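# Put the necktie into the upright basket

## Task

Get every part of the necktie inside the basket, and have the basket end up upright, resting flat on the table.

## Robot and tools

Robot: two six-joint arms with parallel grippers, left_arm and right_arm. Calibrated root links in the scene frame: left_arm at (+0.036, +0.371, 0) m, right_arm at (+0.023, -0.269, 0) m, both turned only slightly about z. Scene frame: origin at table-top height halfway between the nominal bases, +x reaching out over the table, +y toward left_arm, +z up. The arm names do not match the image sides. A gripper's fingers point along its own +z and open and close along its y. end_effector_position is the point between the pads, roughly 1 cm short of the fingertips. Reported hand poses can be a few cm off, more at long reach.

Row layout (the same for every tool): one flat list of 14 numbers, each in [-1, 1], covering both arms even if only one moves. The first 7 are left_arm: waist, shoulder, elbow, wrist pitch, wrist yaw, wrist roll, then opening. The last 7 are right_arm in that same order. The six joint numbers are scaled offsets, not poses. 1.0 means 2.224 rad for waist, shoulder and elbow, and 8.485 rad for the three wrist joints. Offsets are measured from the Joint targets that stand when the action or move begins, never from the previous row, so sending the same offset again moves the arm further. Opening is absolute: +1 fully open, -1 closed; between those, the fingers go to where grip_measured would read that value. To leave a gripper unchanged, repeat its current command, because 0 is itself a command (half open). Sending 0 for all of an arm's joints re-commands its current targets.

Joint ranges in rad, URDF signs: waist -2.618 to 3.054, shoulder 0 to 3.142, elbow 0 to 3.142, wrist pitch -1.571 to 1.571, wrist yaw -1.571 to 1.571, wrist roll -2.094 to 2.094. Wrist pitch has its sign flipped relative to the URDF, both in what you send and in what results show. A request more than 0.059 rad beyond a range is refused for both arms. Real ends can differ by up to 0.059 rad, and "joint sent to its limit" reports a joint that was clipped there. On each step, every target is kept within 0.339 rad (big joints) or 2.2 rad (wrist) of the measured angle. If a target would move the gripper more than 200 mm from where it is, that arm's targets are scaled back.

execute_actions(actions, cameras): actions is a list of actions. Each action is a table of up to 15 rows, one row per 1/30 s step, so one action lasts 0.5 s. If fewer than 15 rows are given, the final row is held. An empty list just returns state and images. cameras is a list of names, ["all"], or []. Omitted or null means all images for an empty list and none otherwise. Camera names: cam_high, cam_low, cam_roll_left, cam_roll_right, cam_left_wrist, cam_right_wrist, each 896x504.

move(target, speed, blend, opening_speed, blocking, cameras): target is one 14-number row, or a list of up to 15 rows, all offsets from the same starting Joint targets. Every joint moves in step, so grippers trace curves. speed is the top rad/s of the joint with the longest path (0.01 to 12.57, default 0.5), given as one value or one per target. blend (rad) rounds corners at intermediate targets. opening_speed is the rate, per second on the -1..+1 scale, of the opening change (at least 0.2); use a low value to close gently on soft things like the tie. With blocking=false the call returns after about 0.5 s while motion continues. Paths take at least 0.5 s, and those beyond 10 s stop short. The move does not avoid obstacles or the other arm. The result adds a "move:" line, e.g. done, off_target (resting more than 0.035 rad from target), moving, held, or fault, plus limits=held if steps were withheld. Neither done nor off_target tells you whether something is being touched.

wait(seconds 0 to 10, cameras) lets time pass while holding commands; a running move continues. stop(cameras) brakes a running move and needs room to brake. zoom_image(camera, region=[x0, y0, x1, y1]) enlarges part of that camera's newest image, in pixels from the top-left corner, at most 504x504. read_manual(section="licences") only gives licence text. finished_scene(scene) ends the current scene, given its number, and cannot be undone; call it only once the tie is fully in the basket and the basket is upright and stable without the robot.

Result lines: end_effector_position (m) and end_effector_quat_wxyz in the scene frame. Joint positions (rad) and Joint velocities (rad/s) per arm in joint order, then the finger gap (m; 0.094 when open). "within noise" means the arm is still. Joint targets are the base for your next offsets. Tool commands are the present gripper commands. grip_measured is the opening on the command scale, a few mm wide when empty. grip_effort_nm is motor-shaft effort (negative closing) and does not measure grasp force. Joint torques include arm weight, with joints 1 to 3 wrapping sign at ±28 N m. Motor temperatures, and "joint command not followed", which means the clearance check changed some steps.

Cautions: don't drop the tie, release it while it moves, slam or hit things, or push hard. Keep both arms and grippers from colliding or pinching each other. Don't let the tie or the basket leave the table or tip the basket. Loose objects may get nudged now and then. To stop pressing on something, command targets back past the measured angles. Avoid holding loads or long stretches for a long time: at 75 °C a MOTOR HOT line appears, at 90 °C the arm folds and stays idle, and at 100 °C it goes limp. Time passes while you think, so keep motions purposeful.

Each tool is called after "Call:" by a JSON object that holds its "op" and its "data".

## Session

Call:
{"op": "execute_actions", "data": {"actions": []}}

Scene clock: 0.00 s.
left_arm: end_effector_position=(+0.3244, +0.3707, +0.3251) grip_measured=+1.000 grip_effort_nm=n/a end_effector_quat_wxyz=(+0.676, +0.036, +0.717, +0.165) | right_arm: end_effector_position=(+0.3292, -0.2701, +0.2326) grip_measured=+1.000 grip_effort_nm=n/a end_effector_quat_wxyz=(+0.598, -0.191, +0.775, +0.070)
Joint positions: left_arm=[-0.277 0.61 0.623 0.048 -0.484 0.274 0.094] | right_arm=[-0.374 0.822 0.563 0.116 -0.722 -0.38 0.094]
Joint velocities: within noise
Joint torques (N m): no reading
Motor temperatures (°C): left_arm=[21 28 27 25 20 24 21] | right_arm=[24 25 26 22 24 23 21]
Heat: left arm: 28 °C; right arm: 26 °C.
Joint targets: left_arm=[-0.277 0.604 0.637 0.036 -0.485 0.271] | right_arm=[-0.374 0.815 0.576 0.111 -0.728 -0.378]
Tool commands: left_gripper/opening=+1.0 right_gripper/opening=+1.0

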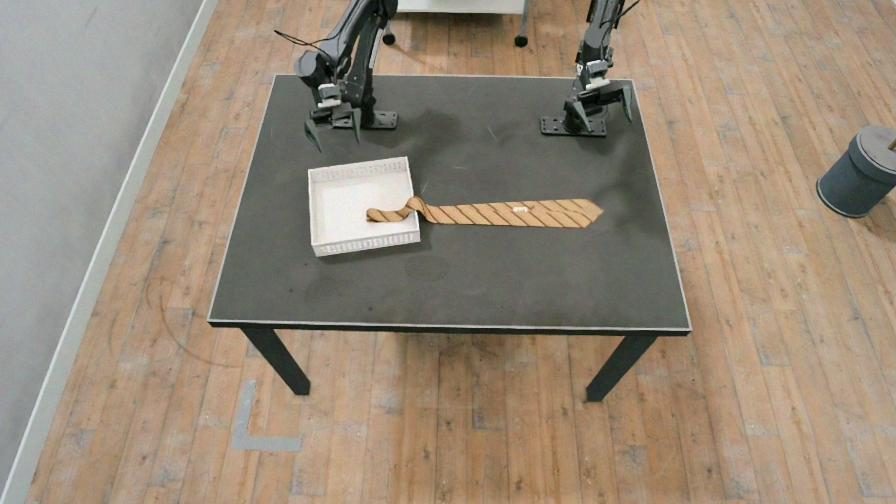

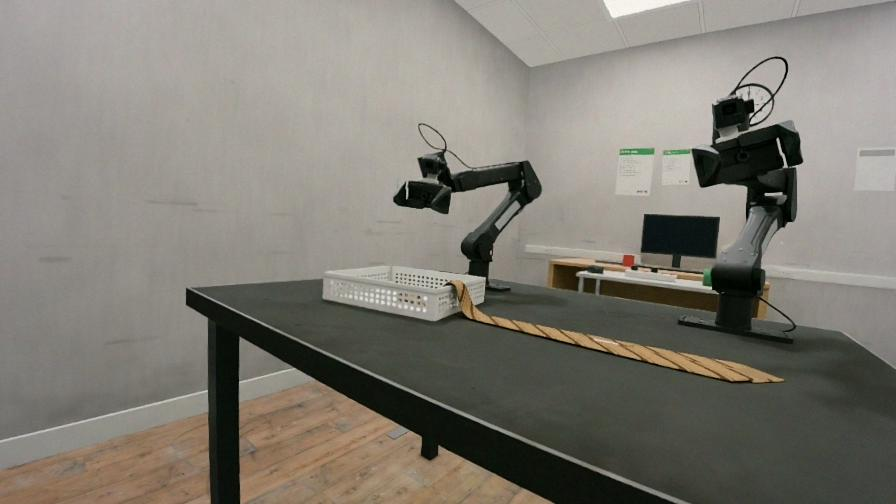

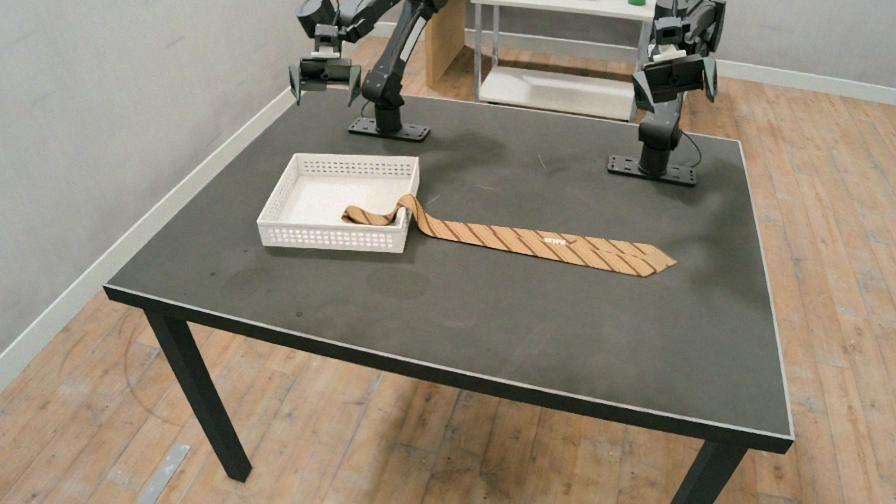

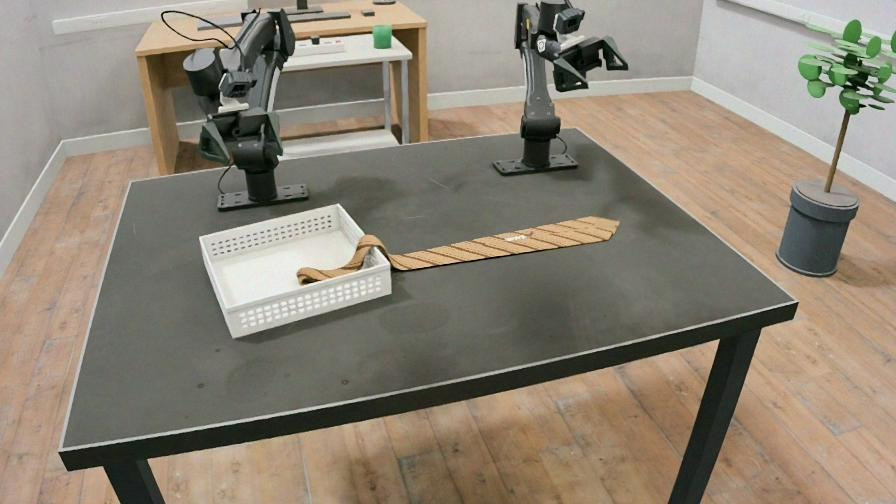

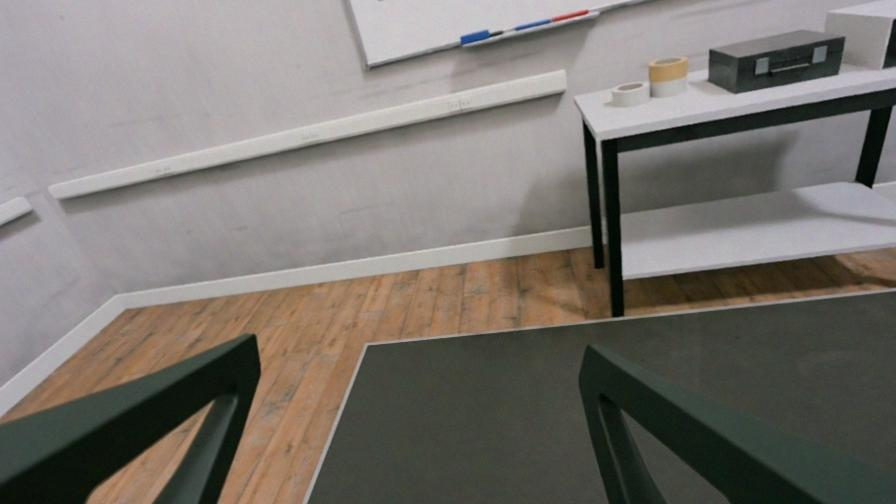

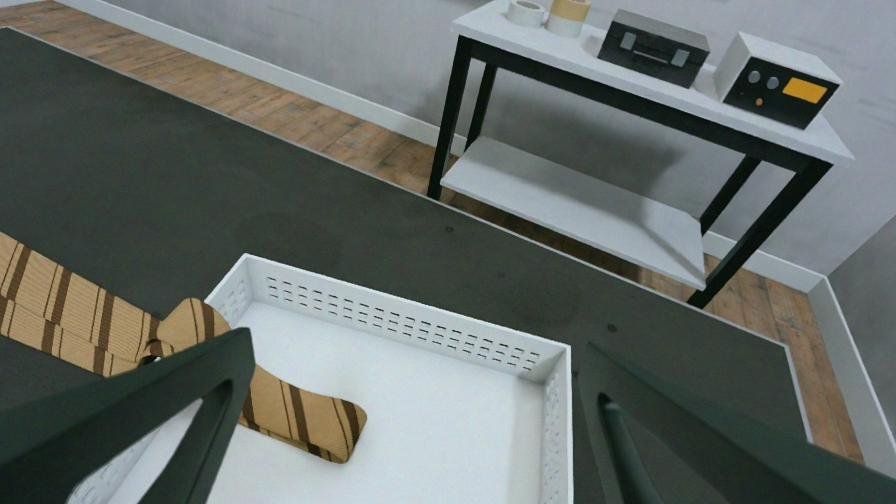

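Call:
{"op": "move", "data": {"target": [0,0,0,0,0,0,1,0.5445,0.79,0.8741,0.1659,0.0858,-0.045,1], "speed": 1.0, "cameras": ["cam_roll_right","cam_right_wrist"]}}

Scene clock: 5.13 s.
left_arm: end_effector_position=(+0.3244, +0.3707, +0.3251) grip_measured=+1.000 grip_effort_nm=-0.032 end_effector_quat_wxyz=(+0.676, +0.036, +0.717, +0.165) | right_arm: end_effector_position=(+0.3559, +0.0864, +0.0608) grip_measured=+1.000 grip_effort_nm=-0.022 end_effector_quat_wxyz=(+0.001, +0.706, -0.708, -0.003)
Joint positions: left_arm=[-0.277 0.61 0.623 0.048 -0.484 0.274 0.094] | right_arm=[0.841 2.553 2.489 1.508 -0.006 -0.754 0.094]
Joint torques (N m): left_arm=[0.08 -0.25 8.38 -1.68 -0.02 -0.04] | right_arm=[-0.27 -12.48 9.32 -0.24 0.05 -0.05]
Heat: left arm: 29 °C; right arm: 27 °C.
Joint targets: left_arm=[-0.277 0.604 0.637 0.036 -0.485 0.271] | right_arm=[0.837 2.573 2.521 1.519 0.000 -0.760]
move: done
Images, in order (width x height): cam_roll_right 896x504, cam_right_wrist 896x504.

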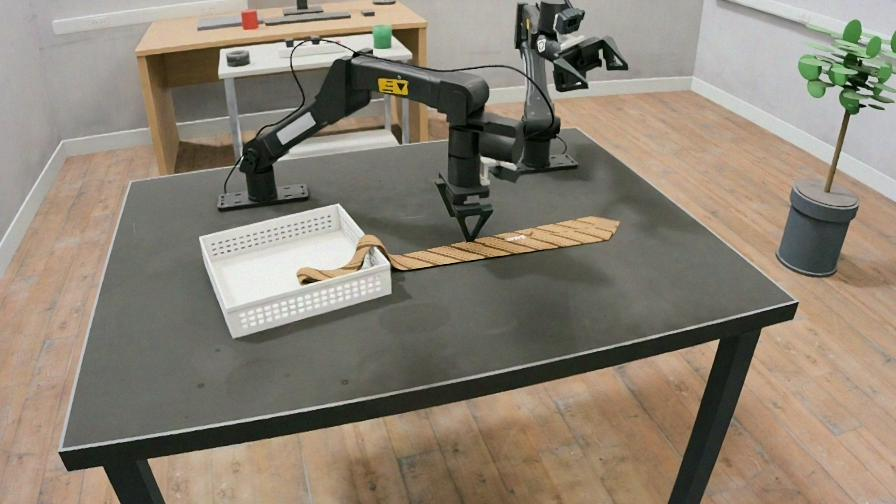

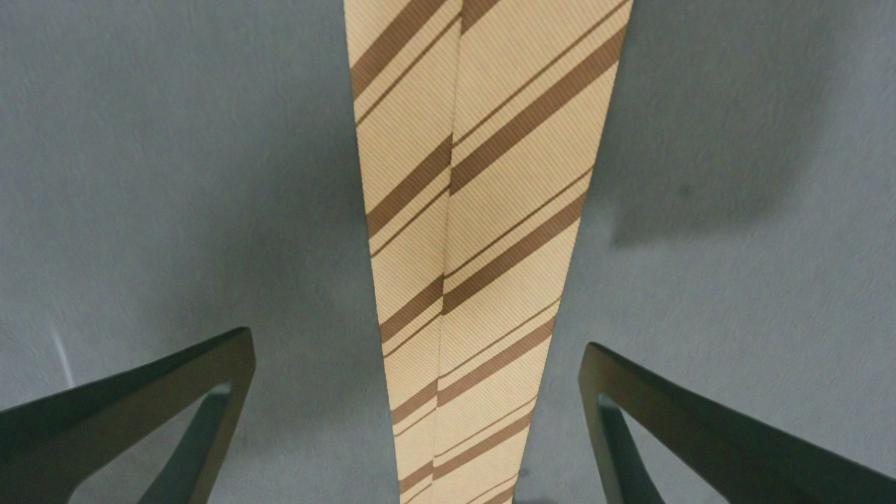

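Call:
{"op": "move", "data": {"target": [0,0,0,0,0,0,1,-0.0126,0.0175,-0.0841,-0.027,0,-0.0035,1], "cameras": ["cam_right_wrist"]}}

Scene clock: 7.93 s.
left_arm: end_effector_position=(+0.3244, +0.3707, +0.3251) grip_measured=+1.000 grip_effort_nm=-0.027 end_effector_quat_wxyz=(+0.676, +0.036, +0.717, +0.165) | right_arm: end_effector_position=(+0.3749, +0.0894, +0.0174) grip_measured=+1.000 grip_effort_nm=-0.007 end_effector_quat_wxyz=(-0.016, +0.709, -0.705, -0.002)
Joint positions: left_arm=[-0.277 0.61 0.623 0.048 -0.484 0.274 0.094] | right_arm=[0.818 2.576 2.358 1.321 -0.003 -0.785 0.094]
Joint torques (N m): left_arm=[0.08 -0.25 8.36 -1.68 -0.03 -0.04] | right_arm=[-0.95 -11.43 4.53 -0.77 0.02 -0.05]
Heat: left arm: 29 °C; right arm: 28 °C.
Joint targets: left_arm=[-0.277 0.604 0.637 0.036 -0.485 0.271] | right_arm=[0.809 2.612 2.334 1.289 0.000 -0.790]
move: off_target (right_arm); right_arm: the shoulder is farthest, 0.036 rad from its target
Images, in order (width x height): cam_right_wrist 896x504.

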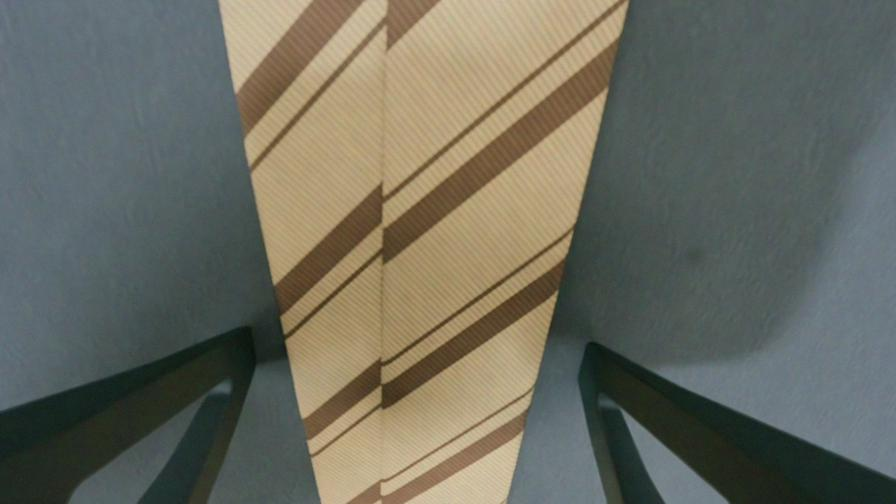

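Call:
{"op": "move", "data": {"target": [[0,0,0,0,0,0,1,0,0,0,0,0,0,-1],[0,0,0,0,0,0,1,0,0,0,0,0,0,-1]], "opening_speed": 1.5, "cameras": ["cam_right_wrist"]}}

Call:
{"op": "move", "data": {"target": [[0,0,0,0,0,0,1,0,-0.1929,-0.0971,0.0256,0,0,-1],[0,0,0,0,0,0,1,-0.3503,-0.3215,-0.2511,0.0189,0,-0.0896,-1],[0,0,0,0,0,0,1,-0.3503,-0.3116,-0.3871,-0.0181,0,-0.0896,-1]], "speed": 0.6, "blend": [0.08,0.08,0], "cameras": ["cam_high","cam_roll_left","cam_roll_right","cam_right_wrist"]}}

Scene clock: 11.90 s.
left_arm: end_effector_position=(+0.3244, +0.3707, +0.3251) grip_measured=+1.000 grip_effort_nm=-0.027 end_effector_quat_wxyz=(+0.676, +0.036, +0.717, +0.165) | right_arm: end_effector_position=(+0.3762, +0.0906, +0.0175) grip_measured=-0.874 grip_effort_nm=-1.048 end_effector_quat_wxyz=(-0.019, +0.709, -0.705, -0.001)
Joint positions: left_arm=[-0.277 0.61 0.623 0.048 -0.484 0.274 0.094] | right_arm=[0.818 2.576 2.358 1.314 -0.002 -0.785 0.006]
Joint torques (N m): left_arm=[0.09 -0.25 8.38 -1.68 -0.02 -0.04] | right_arm=[-0.9 -11.41 4.57 -0.67 0.03 -0.04]
Motor temperatures (°C): left_arm=[21 28 30 28 20 24 21] | right_arm=[24 30 27 23 24 23 21]
Heat: left arm: 30 °C; right arm: 30 °C.
Joint targets: left_arm=[-0.277 0.604 0.637 0.036 -0.485 0.271] | right_arm=[0.809 2.612 2.334 1.290 0.000 -0.790]
move: off_target (right_arm); right_arm: the shoulder is farthest, 0.036 rad from its target
Images, in order (width x height): cam_right_wrist 896x504.

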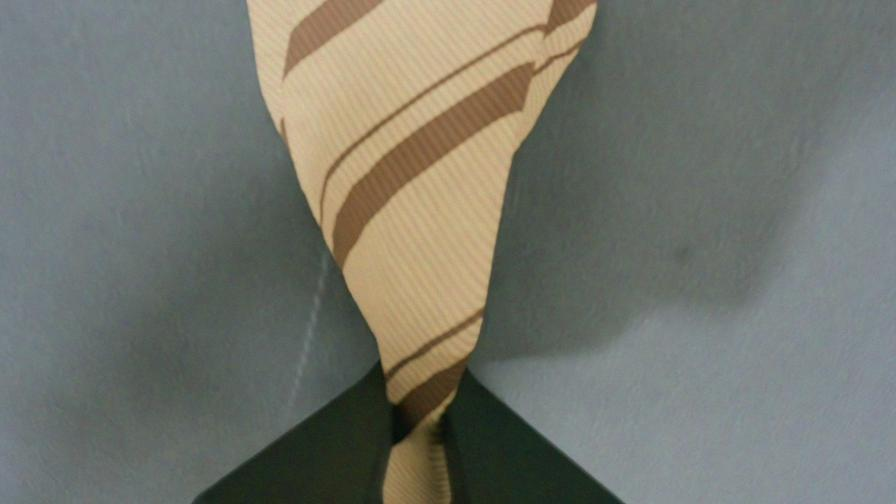

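Scene clock: 15.23 s.
left_arm: end_effector_position=(+0.3244, +0.3707, +0.3251) grip_measured=+1.000 grip_effort_nm=-0.032 end_effector_quat_wxyz=(+0.676, +0.036, +0.717, +0.165) | right_arm: end_effector_position=(+0.3762, -0.2674, +0.0622) grip_measured=-0.874 grip_effort_nm=-1.048 end_effector_quat_wxyz=(+0.012, +0.699, -0.715, -0.010)
Joint positions: left_arm=[-0.277 0.61 0.623 0.048 -0.484 0.274 0.094] | right_arm=[0.03 1.939 1.481 1.144 0.002 -1.544 0.006]
Joint torques (N m): left_arm=[0.06 -0.25 8.39 -1.68 -0.01 -0.04] | right_arm=[-0.03 -11.45 5.7 -0.4 -0.03 -0.04]
Heat: left arm: 30 °C; right arm: 32 °C.
Joint targets: left_arm=[-0.277 0.604 0.637 0.036 -0.485 0.271] | right_arm=[0.030 1.918 1.473 1.136 0.000 -1.550]
move: done
Images, in order (width x height): cam_high 896x504, cam_roll_left 896x504, cam_roll_right 896x504, cam_right_wrist 896x504.

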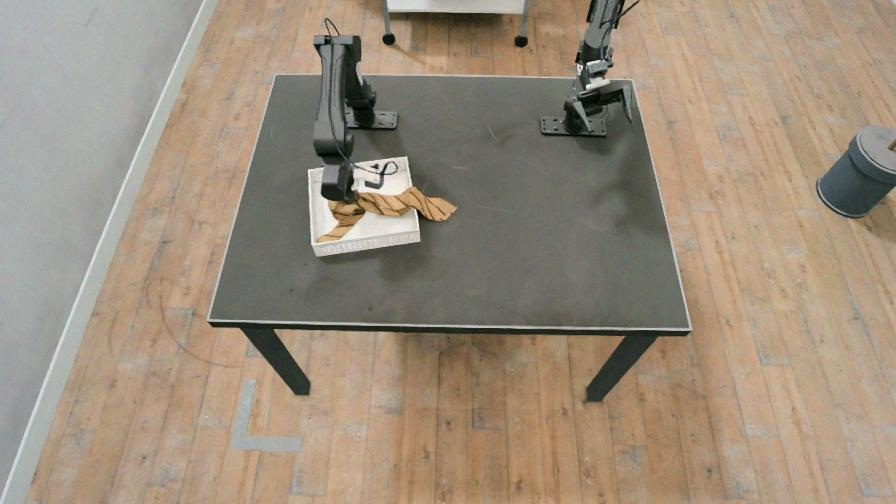

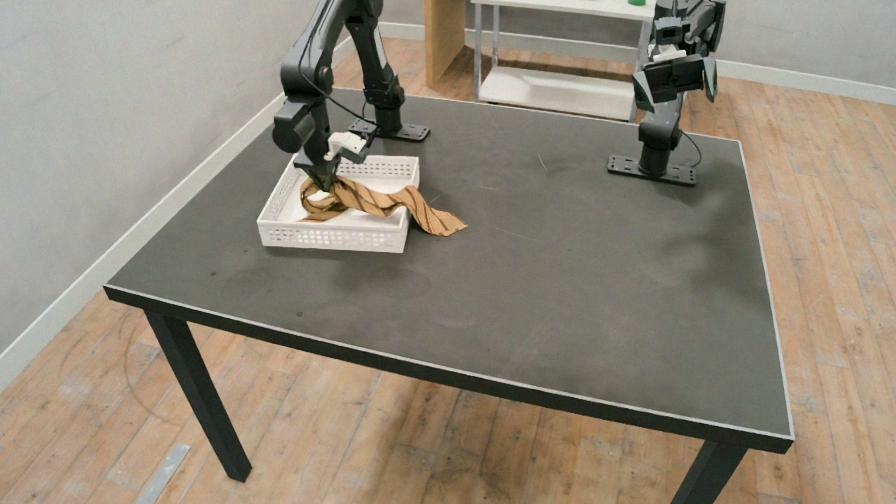

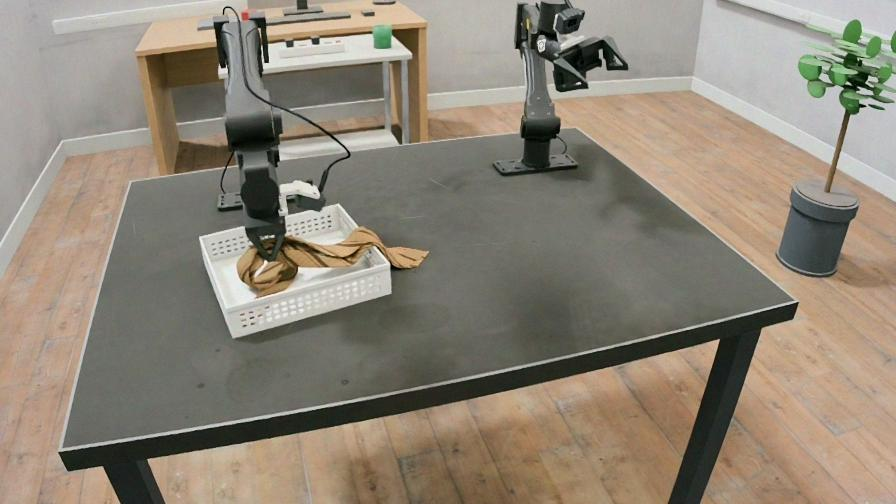

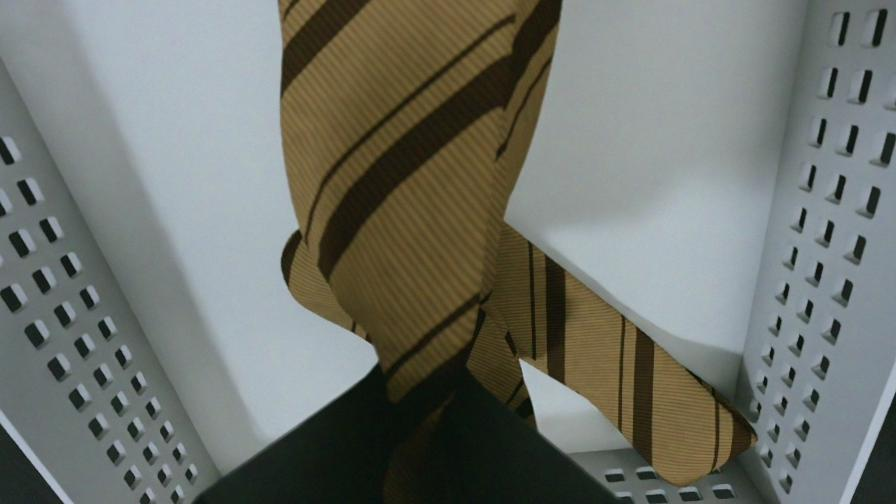

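Call:
{"op": "move", "data": {"target": [[0,0,0,0,0,0,1,0,0,0,0,0,0,0.6],[0,0,0,0,0,0,1,0,-0.0094,0.136,0.0369,0,0,0.6],[0,0,0,0,0,0,1,0.2846,0.1124,0.3152,0.0511,0,0.0726,0.6]], "speed": 0.8, "opening_speed": 1.5, "blend": [0,0.08,0], "cameras": ["cam_high","cam_right_wrist"]}}

Scene clock: 20.03 s.
left_arm: end_effector_position=(+0.3244, +0.3707, +0.3251) grip_measured=+1.000 grip_effort_nm=-0.027 end_effector_quat_wxyz=(+0.676, +0.036, +0.717, +0.165) | right_arm: end_effector_position=(+0.3517, -0.0238, +0.1511) grip_measured=+0.598 grip_effort_nm=0.105 end_effector_quat_wxyz=(-0.004, +0.711, -0.703, +0.003)
Joint positions: left_arm=[-0.277 0.61 0.623 0.048 -0.484 0.274 0.094] | right_arm=[0.667 2.144 2.14 1.558 0.005 -0.941 0.075]
Joint torques (N m): left_arm=[0.08 -0.25 8.38 -1.68 -0.02 -0.05] | right_arm=[-0.46 -9.37 9.39 -0.22 -0.06 0.05]
Heat: left arm: 30 °C; right arm: 32 °C.
Joint targets: left_arm=[-0.277 0.604 0.637 0.036 -0.485 0.271] | right_arm=[0.663 2.169 2.173 1.570 0.000 -0.934]
move: done
Images, in order (width x height): cam_high 896x504, cam_right_wrist 896x504.

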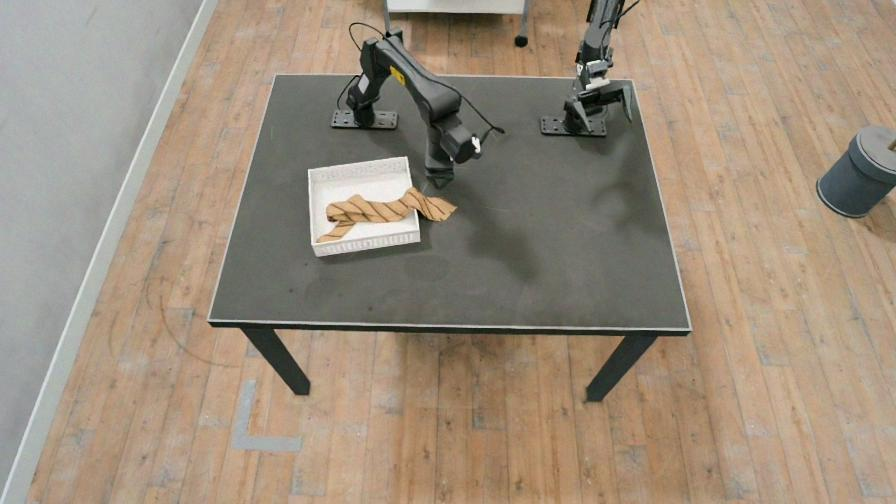

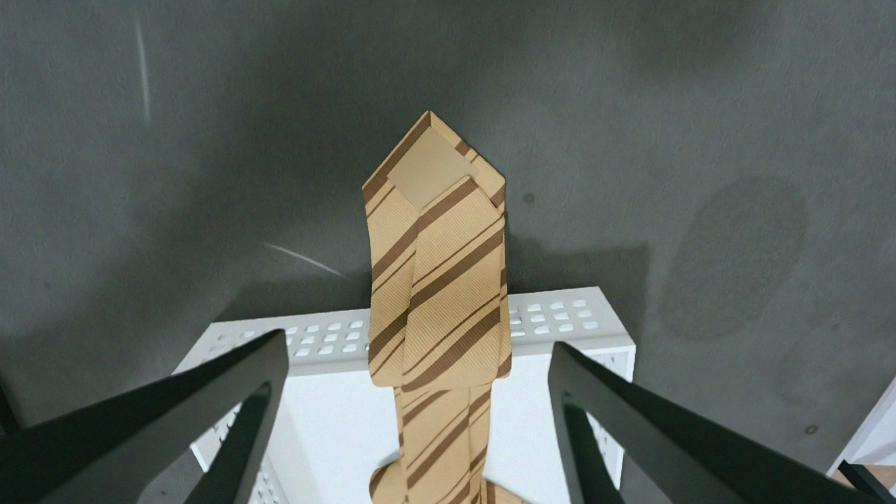

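Call:
{"op": "move", "data": {"target": [0,0,0,0,0,0,1,0.0103,0.045,-0.1915,-0.0583,0,0.0032,1], "cameras": ["cam_right_wrist"]}}

Call:
{"op": "move", "data": {"target": [0,0,0,0,0,0,1,0,0,0,0,0,0,-1], "opening_speed": 1.5, "cameras": ["cam_low","cam_right_wrist"]}}

Scene clock: 24.67 s.
left_arm: end_effector_position=(+0.3244, +0.3707, +0.3251) grip_measured=+1.000 grip_effort_nm=-0.027 end_effector_quat_wxyz=(+0.676, +0.036, +0.717, +0.165) | right_arm: end_effector_position=(+0.3634, -0.0074, +0.0169) grip_measured=+0.998 grip_effort_nm=0.105 end_effector_quat_wxyz=(-0.001, +0.706, -0.708, +0.004)
Joint positions: left_arm=[-0.277 0.61 0.623 0.048 -0.484 0.274 0.094] | right_arm=[0.683 2.243 1.763 1.088 0.007 -0.912 0.094]
Joint torques (N m): left_arm=[0.08 -0.27 8.39 -1.68 -0.01 -0.04] | right_arm=[0.31 -10.03 5.15 -0.52 -0.08 0.05]
Heat: left arm: 31 °C; right arm: 32 °C.
Joint targets: left_arm=[-0.277 0.604 0.637 0.036 -0.485 0.271] | right_arm=[0.686 2.269 1.748 1.075 0.000 -0.907]
move: done
Images, in order (width x height): cam_right_wrist 896x504.

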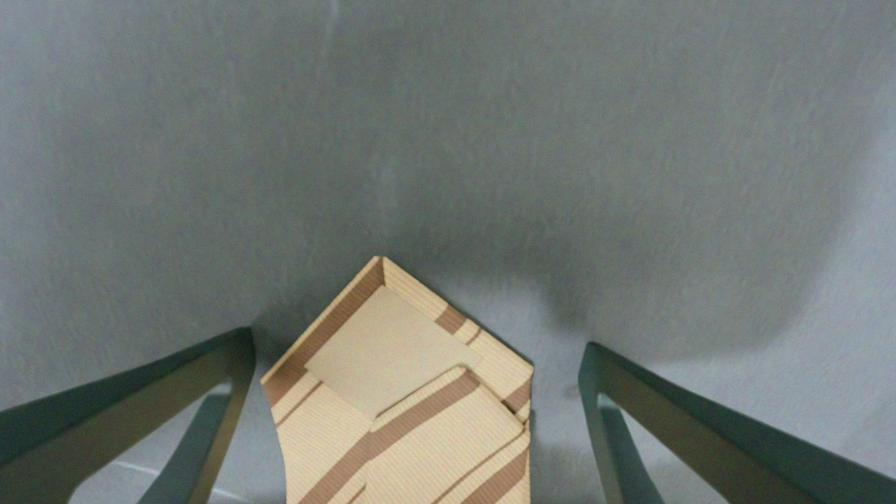

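Scene clock: 26.23 s.
left_arm: end_effector_position=(+0.3244, +0.3707, +0.3251) grip_measured=+1.000 grip_effort_nm=-0.032 end_effector_quat_wxyz=(+0.676, +0.036, +0.717, +0.165) | right_arm: end_effector_position=(+0.3640, -0.0070, +0.0169) grip_measured=-0.985 grip_effort_nm=-0.813 end_effector_quat_wxyz=(-0.002, +0.706, -0.708, +0.004)
Joint positions: left_arm=[-0.277 0.61 0.623 0.048 -0.484 0.274 0.094] | right_arm=[0.683 2.243 1.763 1.086 0.007 -0.912 0.001]
Joint torques (N m): left_arm=[0.09 -0.28 8.38 -1.68 -0.02 -0.04] | right_arm=[0.38 -9.99 5.18 -0.48 -0.07 0.04]
Heat: left arm: 31 °C; right arm: 32 °C.
Joint targets: left_arm=[-0.277 0.604 0.637 0.036 -0.485 0.271] | right_arm=[0.686 2.269 1.748 1.075 0.000 -0.907]
move: done
Images, in order (width x height): cam_low 896x504, cam_right_wrist 896x504.

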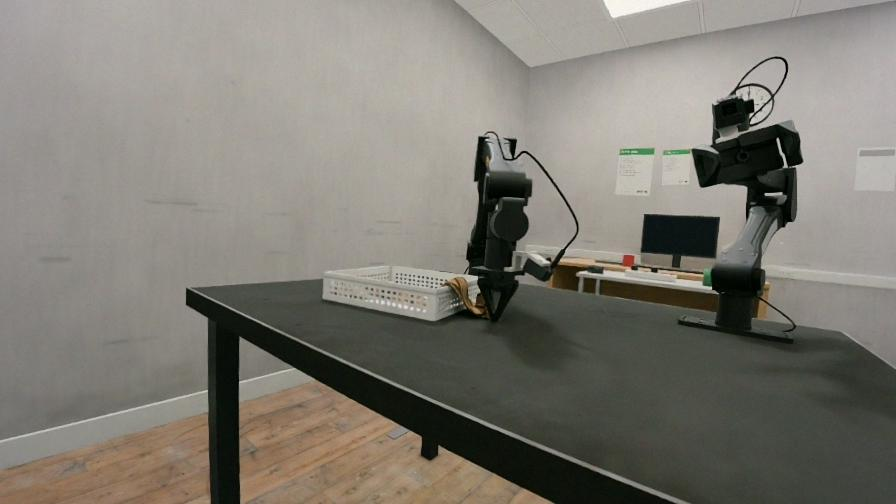

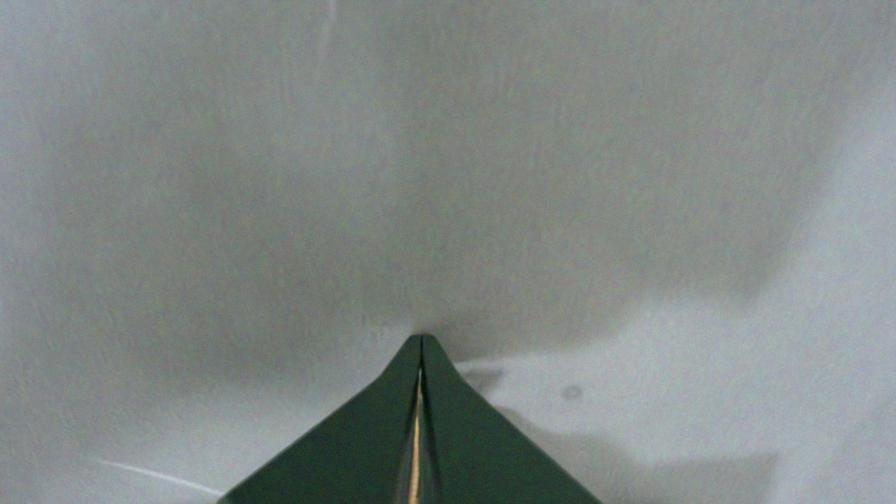

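Call:
{"op": "move", "data": {"target": [0,0,0,0,0,0,1,0,0,0,0,0,0,1], "opening_speed": 2, "cameras": ["cam_roll_right","cam_right_wrist"]}}

Scene clock: 28.40 s.
left_arm: end_effector_position=(+0.3244, +0.3707, +0.3251) grip_measured=+1.000 grip_effort_nm=-0.037 end_effector_quat_wxyz=(+0.676, +0.036, +0.717, +0.165) | right_arm: end_effector_position=(+0.3640, -0.0070, +0.0169) grip_measured=+0.998 grip_effort_nm=0.105 end_effector_quat_wxyz=(-0.002, +0.706, -0.708, +0.004)
Joint positions: left_arm=[-0.277 0.61 0.623 0.048 -0.484 0.274 0.094] | right_arm=[0.683 2.243 1.763 1.086 0.007 -0.912 0.094]
Joint torques (N m): left_arm=[0.09 -0.25 8.4 -1.68 -0.01 -0.05] | right_arm=[0.36 -10.06 5.14 -0.51 -0.09 0.04]
Heat: left arm: 31 °C; right arm: 32 °C.
Joint targets: left_arm=[-0.277 0.604 0.637 0.036 -0.485 0.271] | right_arm=[0.686 2.269 1.748 1.075 0.000 -0.907]
move: done
Images, in order (width x height): cam_roll_right 896x504, cam_right_wrist 896x504.

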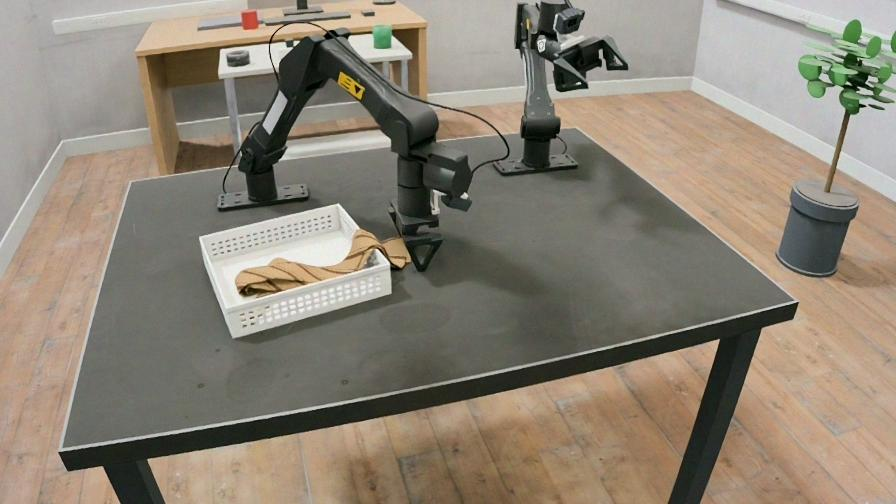

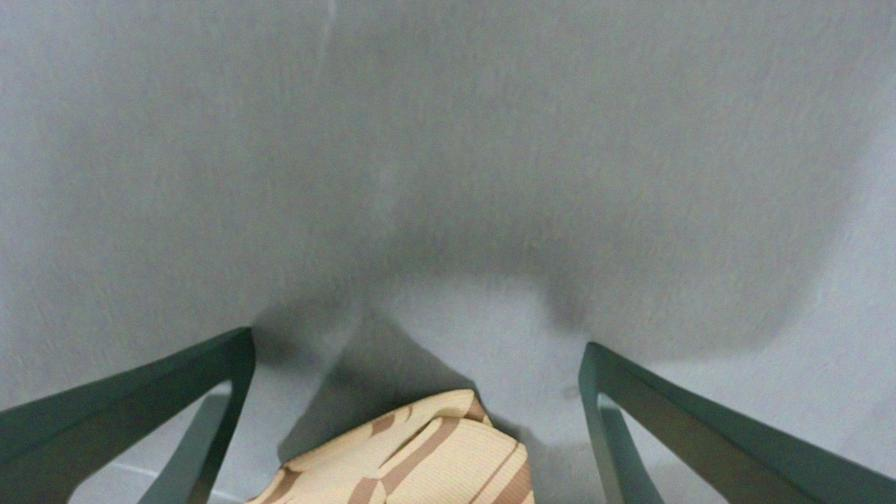

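Call:
{"op": "move", "data": {"target": [[0,0,0,0,0,0,1,0,-0.0085,0.0764,0.02,0,0,1],[0,0,0,0,0,0,1,-0.0207,-0.0665,0,0.0171,0,-0.0062,1],[0,0,0,0,0,0,1,-0.0207,-0.0432,-0.0688,-0.0067,0,-0.0062,1]], "blend": [0.02,0.02,0], "cameras": ["cam_roll_right","cam_right_wrist","cam_low"]}}

Scene clock: 33.30 s.
left_arm: end_effector_position=(+0.3244, +0.3707, +0.3251) grip_measured=+1.000 grip_effort_nm=-0.022 end_effector_quat_wxyz=(+0.676, +0.036, +0.717, +0.165) | right_arm: end_effector_position=(+0.3546, -0.0388, +0.0186) grip_measured=+0.998 grip_effort_nm=0.100 end_effector_quat_wxyz=(+0.009, +0.705, -0.709, +0.009)
Joint positions: left_arm=[-0.277 0.61 0.623 0.048 -0.484 0.274 0.094] | right_arm=[0.641 2.157 1.629 1.058 0.021 -0.95 0.094]
Joint torques (N m): left_arm=[0.08 -0.27 8.38 -1.68 -0.02 -0.04] | right_arm=[-0.05 -10.17 3.38 -0.77 -0.24 -0.08]
Heat: left arm: 31 °C; right arm: 32 °C.
Joint targets: left_arm=[-0.277 0.604 0.637 0.036 -0.485 0.271] | right_arm=[0.640 2.173 1.595 1.018 0.000 -0.960]
move: off_target (right_arm); right_arm: the wrist pitch is farthest, 0.039 rad from its target
Images, in order (width x height): cam_low 896x504, cam_roll_right 896x504, cam_right_wrist 896x504.

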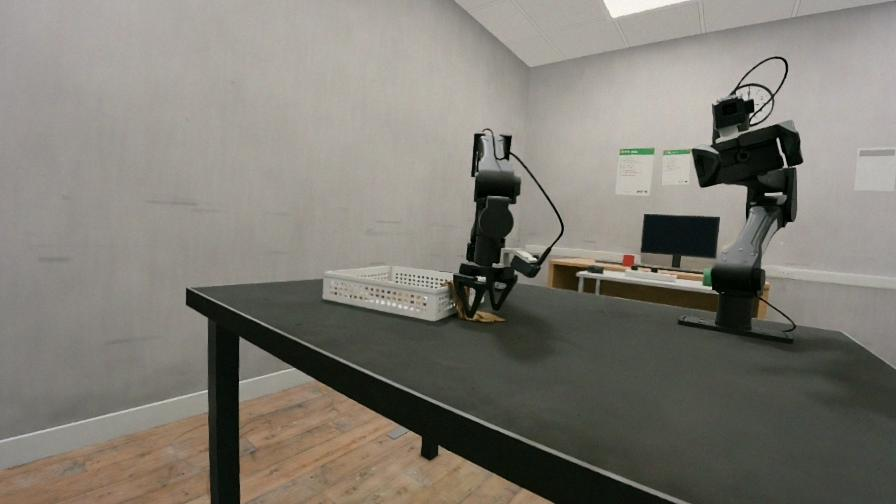

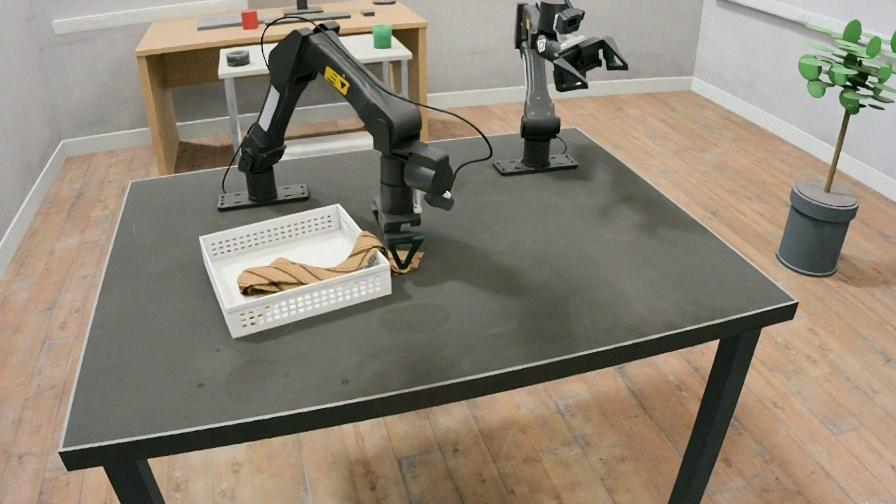

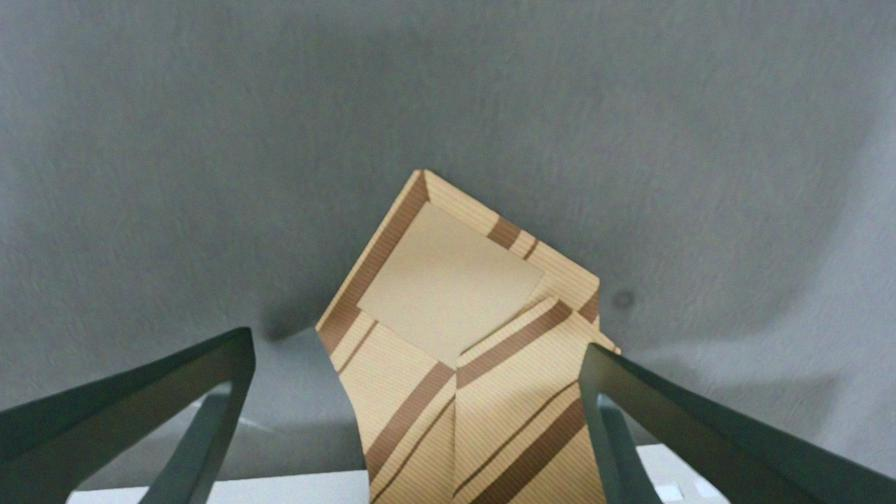

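Call:
{"op": "move", "data": {"target": [[0,0,0,0,0,0,1,0,0,0.054,0.0141,0,0,1],[0,0,0,0,0,0,1,-0.0063,0.0135,0.0759,0.0163,0,-0.0017,1],[0,0,0,0,0,0,1,-0.0063,0.015,0.0219,0.0022,0,-0.0017,1]], "blend": [0.02,0.02,0], "cameras": ["cam_right_wrist"]}}

Call:
{"op": "move", "data": {"target": [0,0,0,0,0,0,1,0,0,0,0,0,0,-1], "opening_speed": 1.5, "cameras": ["cam_low","cam_right_wrist"]}}

Scene clock: 36.63 s.
left_arm: end_effector_position=(+0.3244, +0.3707, +0.3251) grip_measured=+1.000 grip_effort_nm=-0.027 end_effector_quat_wxyz=(+0.676, +0.036, +0.717, +0.165) | right_arm: end_effector_position=(+0.3647, -0.0360, +0.0182) grip_measured=+0.998 grip_effort_nm=0.095 end_effector_quat_wxyz=(-0.001, +0.708, -0.706, +0.010)
Joint positions: left_arm=[-0.277 0.61 0.623 0.048 -0.484 0.274 0.094] | right_arm=[0.632 2.177 1.659 1.048 0.02 -0.968 0.094]
Joint torques (N m): left_arm=[0.09 -0.27 8.38 -1.68 -0.02 -0.04] | right_arm=[-0.59 -9.26 5.01 -0.47 -0.22 -0.07]
Heat: left arm: 31 °C; right arm: 32 °C.
Joint targets: left_arm=[-0.277 0.604 0.637 0.036 -0.485 0.271] | right_arm=[0.626 2.206 1.643 1.037 0.000 -0.974]
move: done
Images, in order (width x height): cam_right_wrist 896x504.

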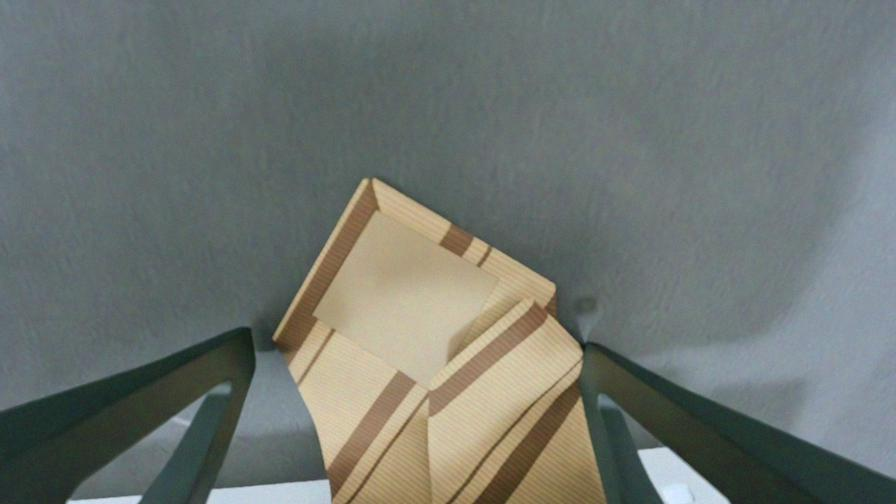

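Scene clock: 38.20 s.
left_arm: end_effector_position=(+0.3244, +0.3707, +0.3251) grip_measured=+1.000 grip_effort_nm=-0.022 end_effector_quat_wxyz=(+0.676, +0.036, +0.717, +0.165) | right_arm: end_effector_position=(+0.3669, -0.0343, +0.0183) grip_measured=-0.936 grip_effort_nm=-1.048 end_effector_quat_wxyz=(-0.006, +0.708, -0.706, +0.011)
Joint positions: left_arm=[-0.277 0.61 0.623 0.048 -0.484 0.274 0.094] | right_arm=[0.632 2.177 1.659 1.037 0.019 -0.969 0.003]
Joint torques (N m): left_arm=[0.08 -0.27 8.39 -1.68 -0.02 -0.04] | right_arm=[-0.51 -9.22 5 -0.4 -0.21 -0.03]
Heat: left arm: 31 °C; right arm: 32 °C.
Joint targets: left_arm=[-0.277 0.604 0.637 0.036 -0.485 0.271] | right_arm=[0.626 2.206 1.643 1.037 0.000 -0.974]
move: done
Images, in order (width x height): cam_low 896x504, cam_right_wrist 896x504.

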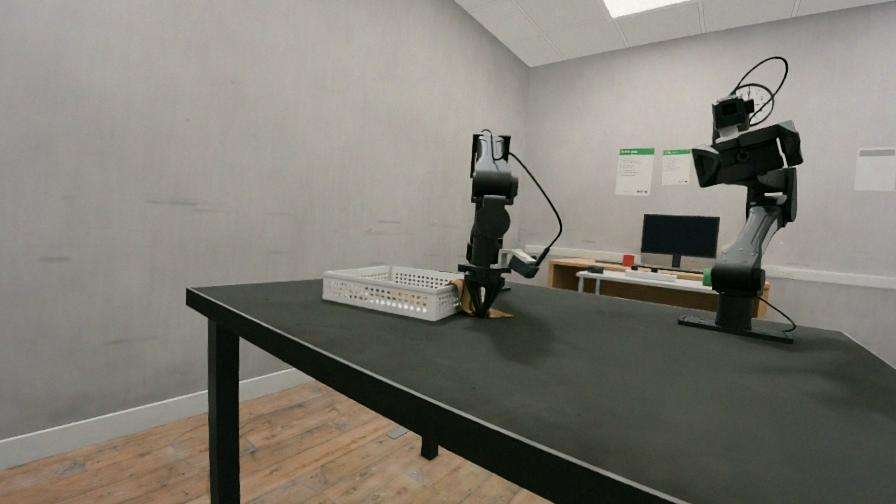

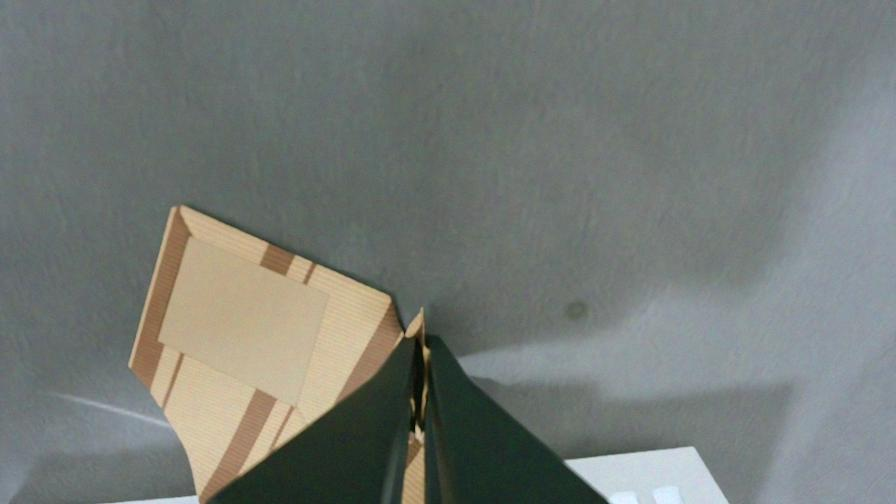

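Call:
{"op": "move", "data": {"target": [[0,0,0,0,0,0,1,0,-0.0477,0.2055,0.0616,0,0,-1],[0,0,0,0,0,0,1,-0.1916,-0.1389,0.0596,0.0486,0,-0.0467,-1],[0,0,0,0,0,0,1,-0.1916,-0.1335,-0.0764,0.0116,0,-0.0467,-1]], "speed": 0.6, "blend": [0.06,0.08,0], "cameras": ["cam_high","cam_roll_left","cam_roll_right","cam_right_wrist"]}}

Scene clock: 42.43 s.
left_arm: end_effector_position=(+0.3244, +0.3707, +0.3251) grip_measured=+1.000 grip_effort_nm=-0.027 end_effector_quat_wxyz=(+0.676, +0.036, +0.717, +0.165) | right_arm: end_effector_position=(+0.3715, -0.2097, +0.0630) grip_measured=-0.936 grip_effort_nm=-1.053 end_effector_quat_wxyz=(+0.015, +0.695, -0.719, -0.003)
Joint positions: left_arm=[-0.277 0.61 0.623 0.048 -0.484 0.274 0.094] | right_arm=[0.199 1.937 1.482 1.144 0.011 -1.364 0.003]
Joint torques (N m): left_arm=[0.08 -0.27 8.39 -1.68 -0.02 -0.04] | right_arm=[0.08 -12.27 5.64 -0.4 -0.12 -0.05]
Heat: left arm: 31 °C; right arm: 34 °C.
Joint targets: left_arm=[-0.277 0.604 0.637 0.036 -0.485 0.271] | right_arm=[0.199 1.909 1.474 1.135 0.000 -1.370]
move: done
Images, in order (width x height): cam_high 896x504, cam_roll_left 896x504, cam_roll_right 896x504, cam_right_wrist 896x504.

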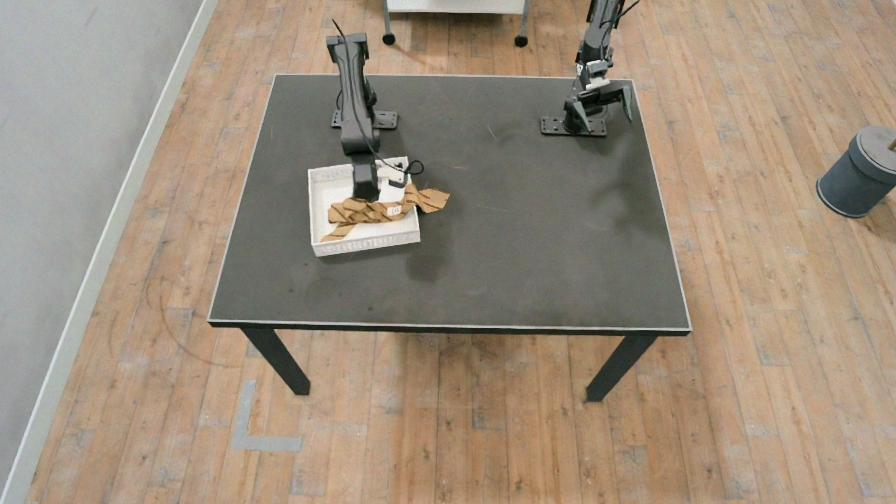

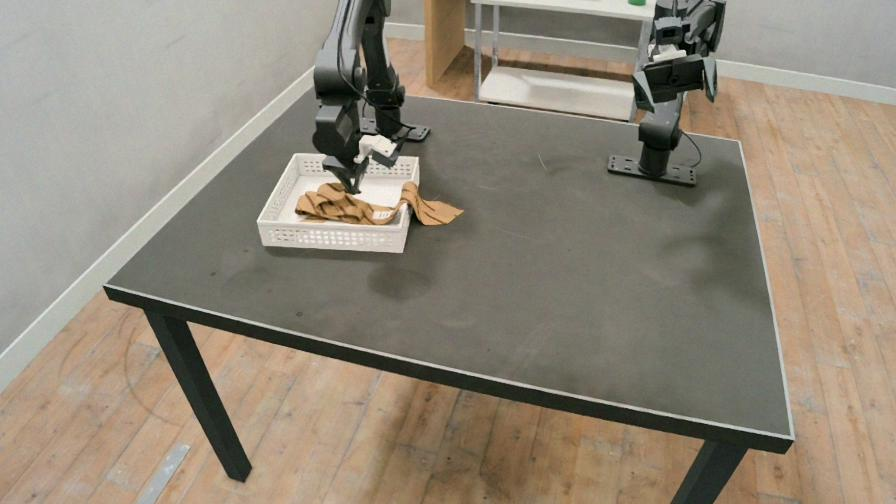

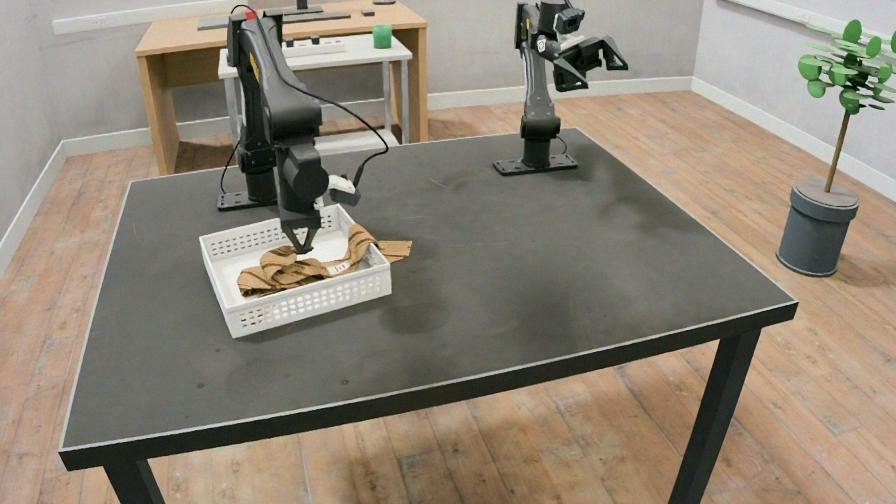

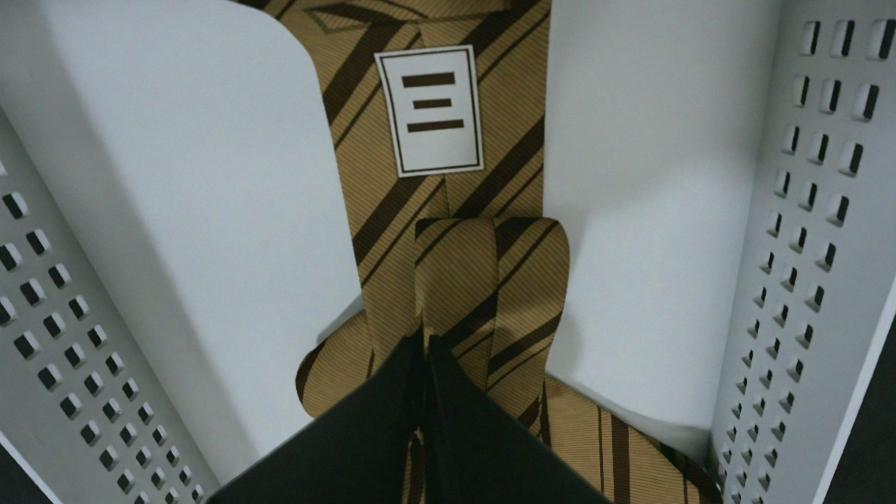

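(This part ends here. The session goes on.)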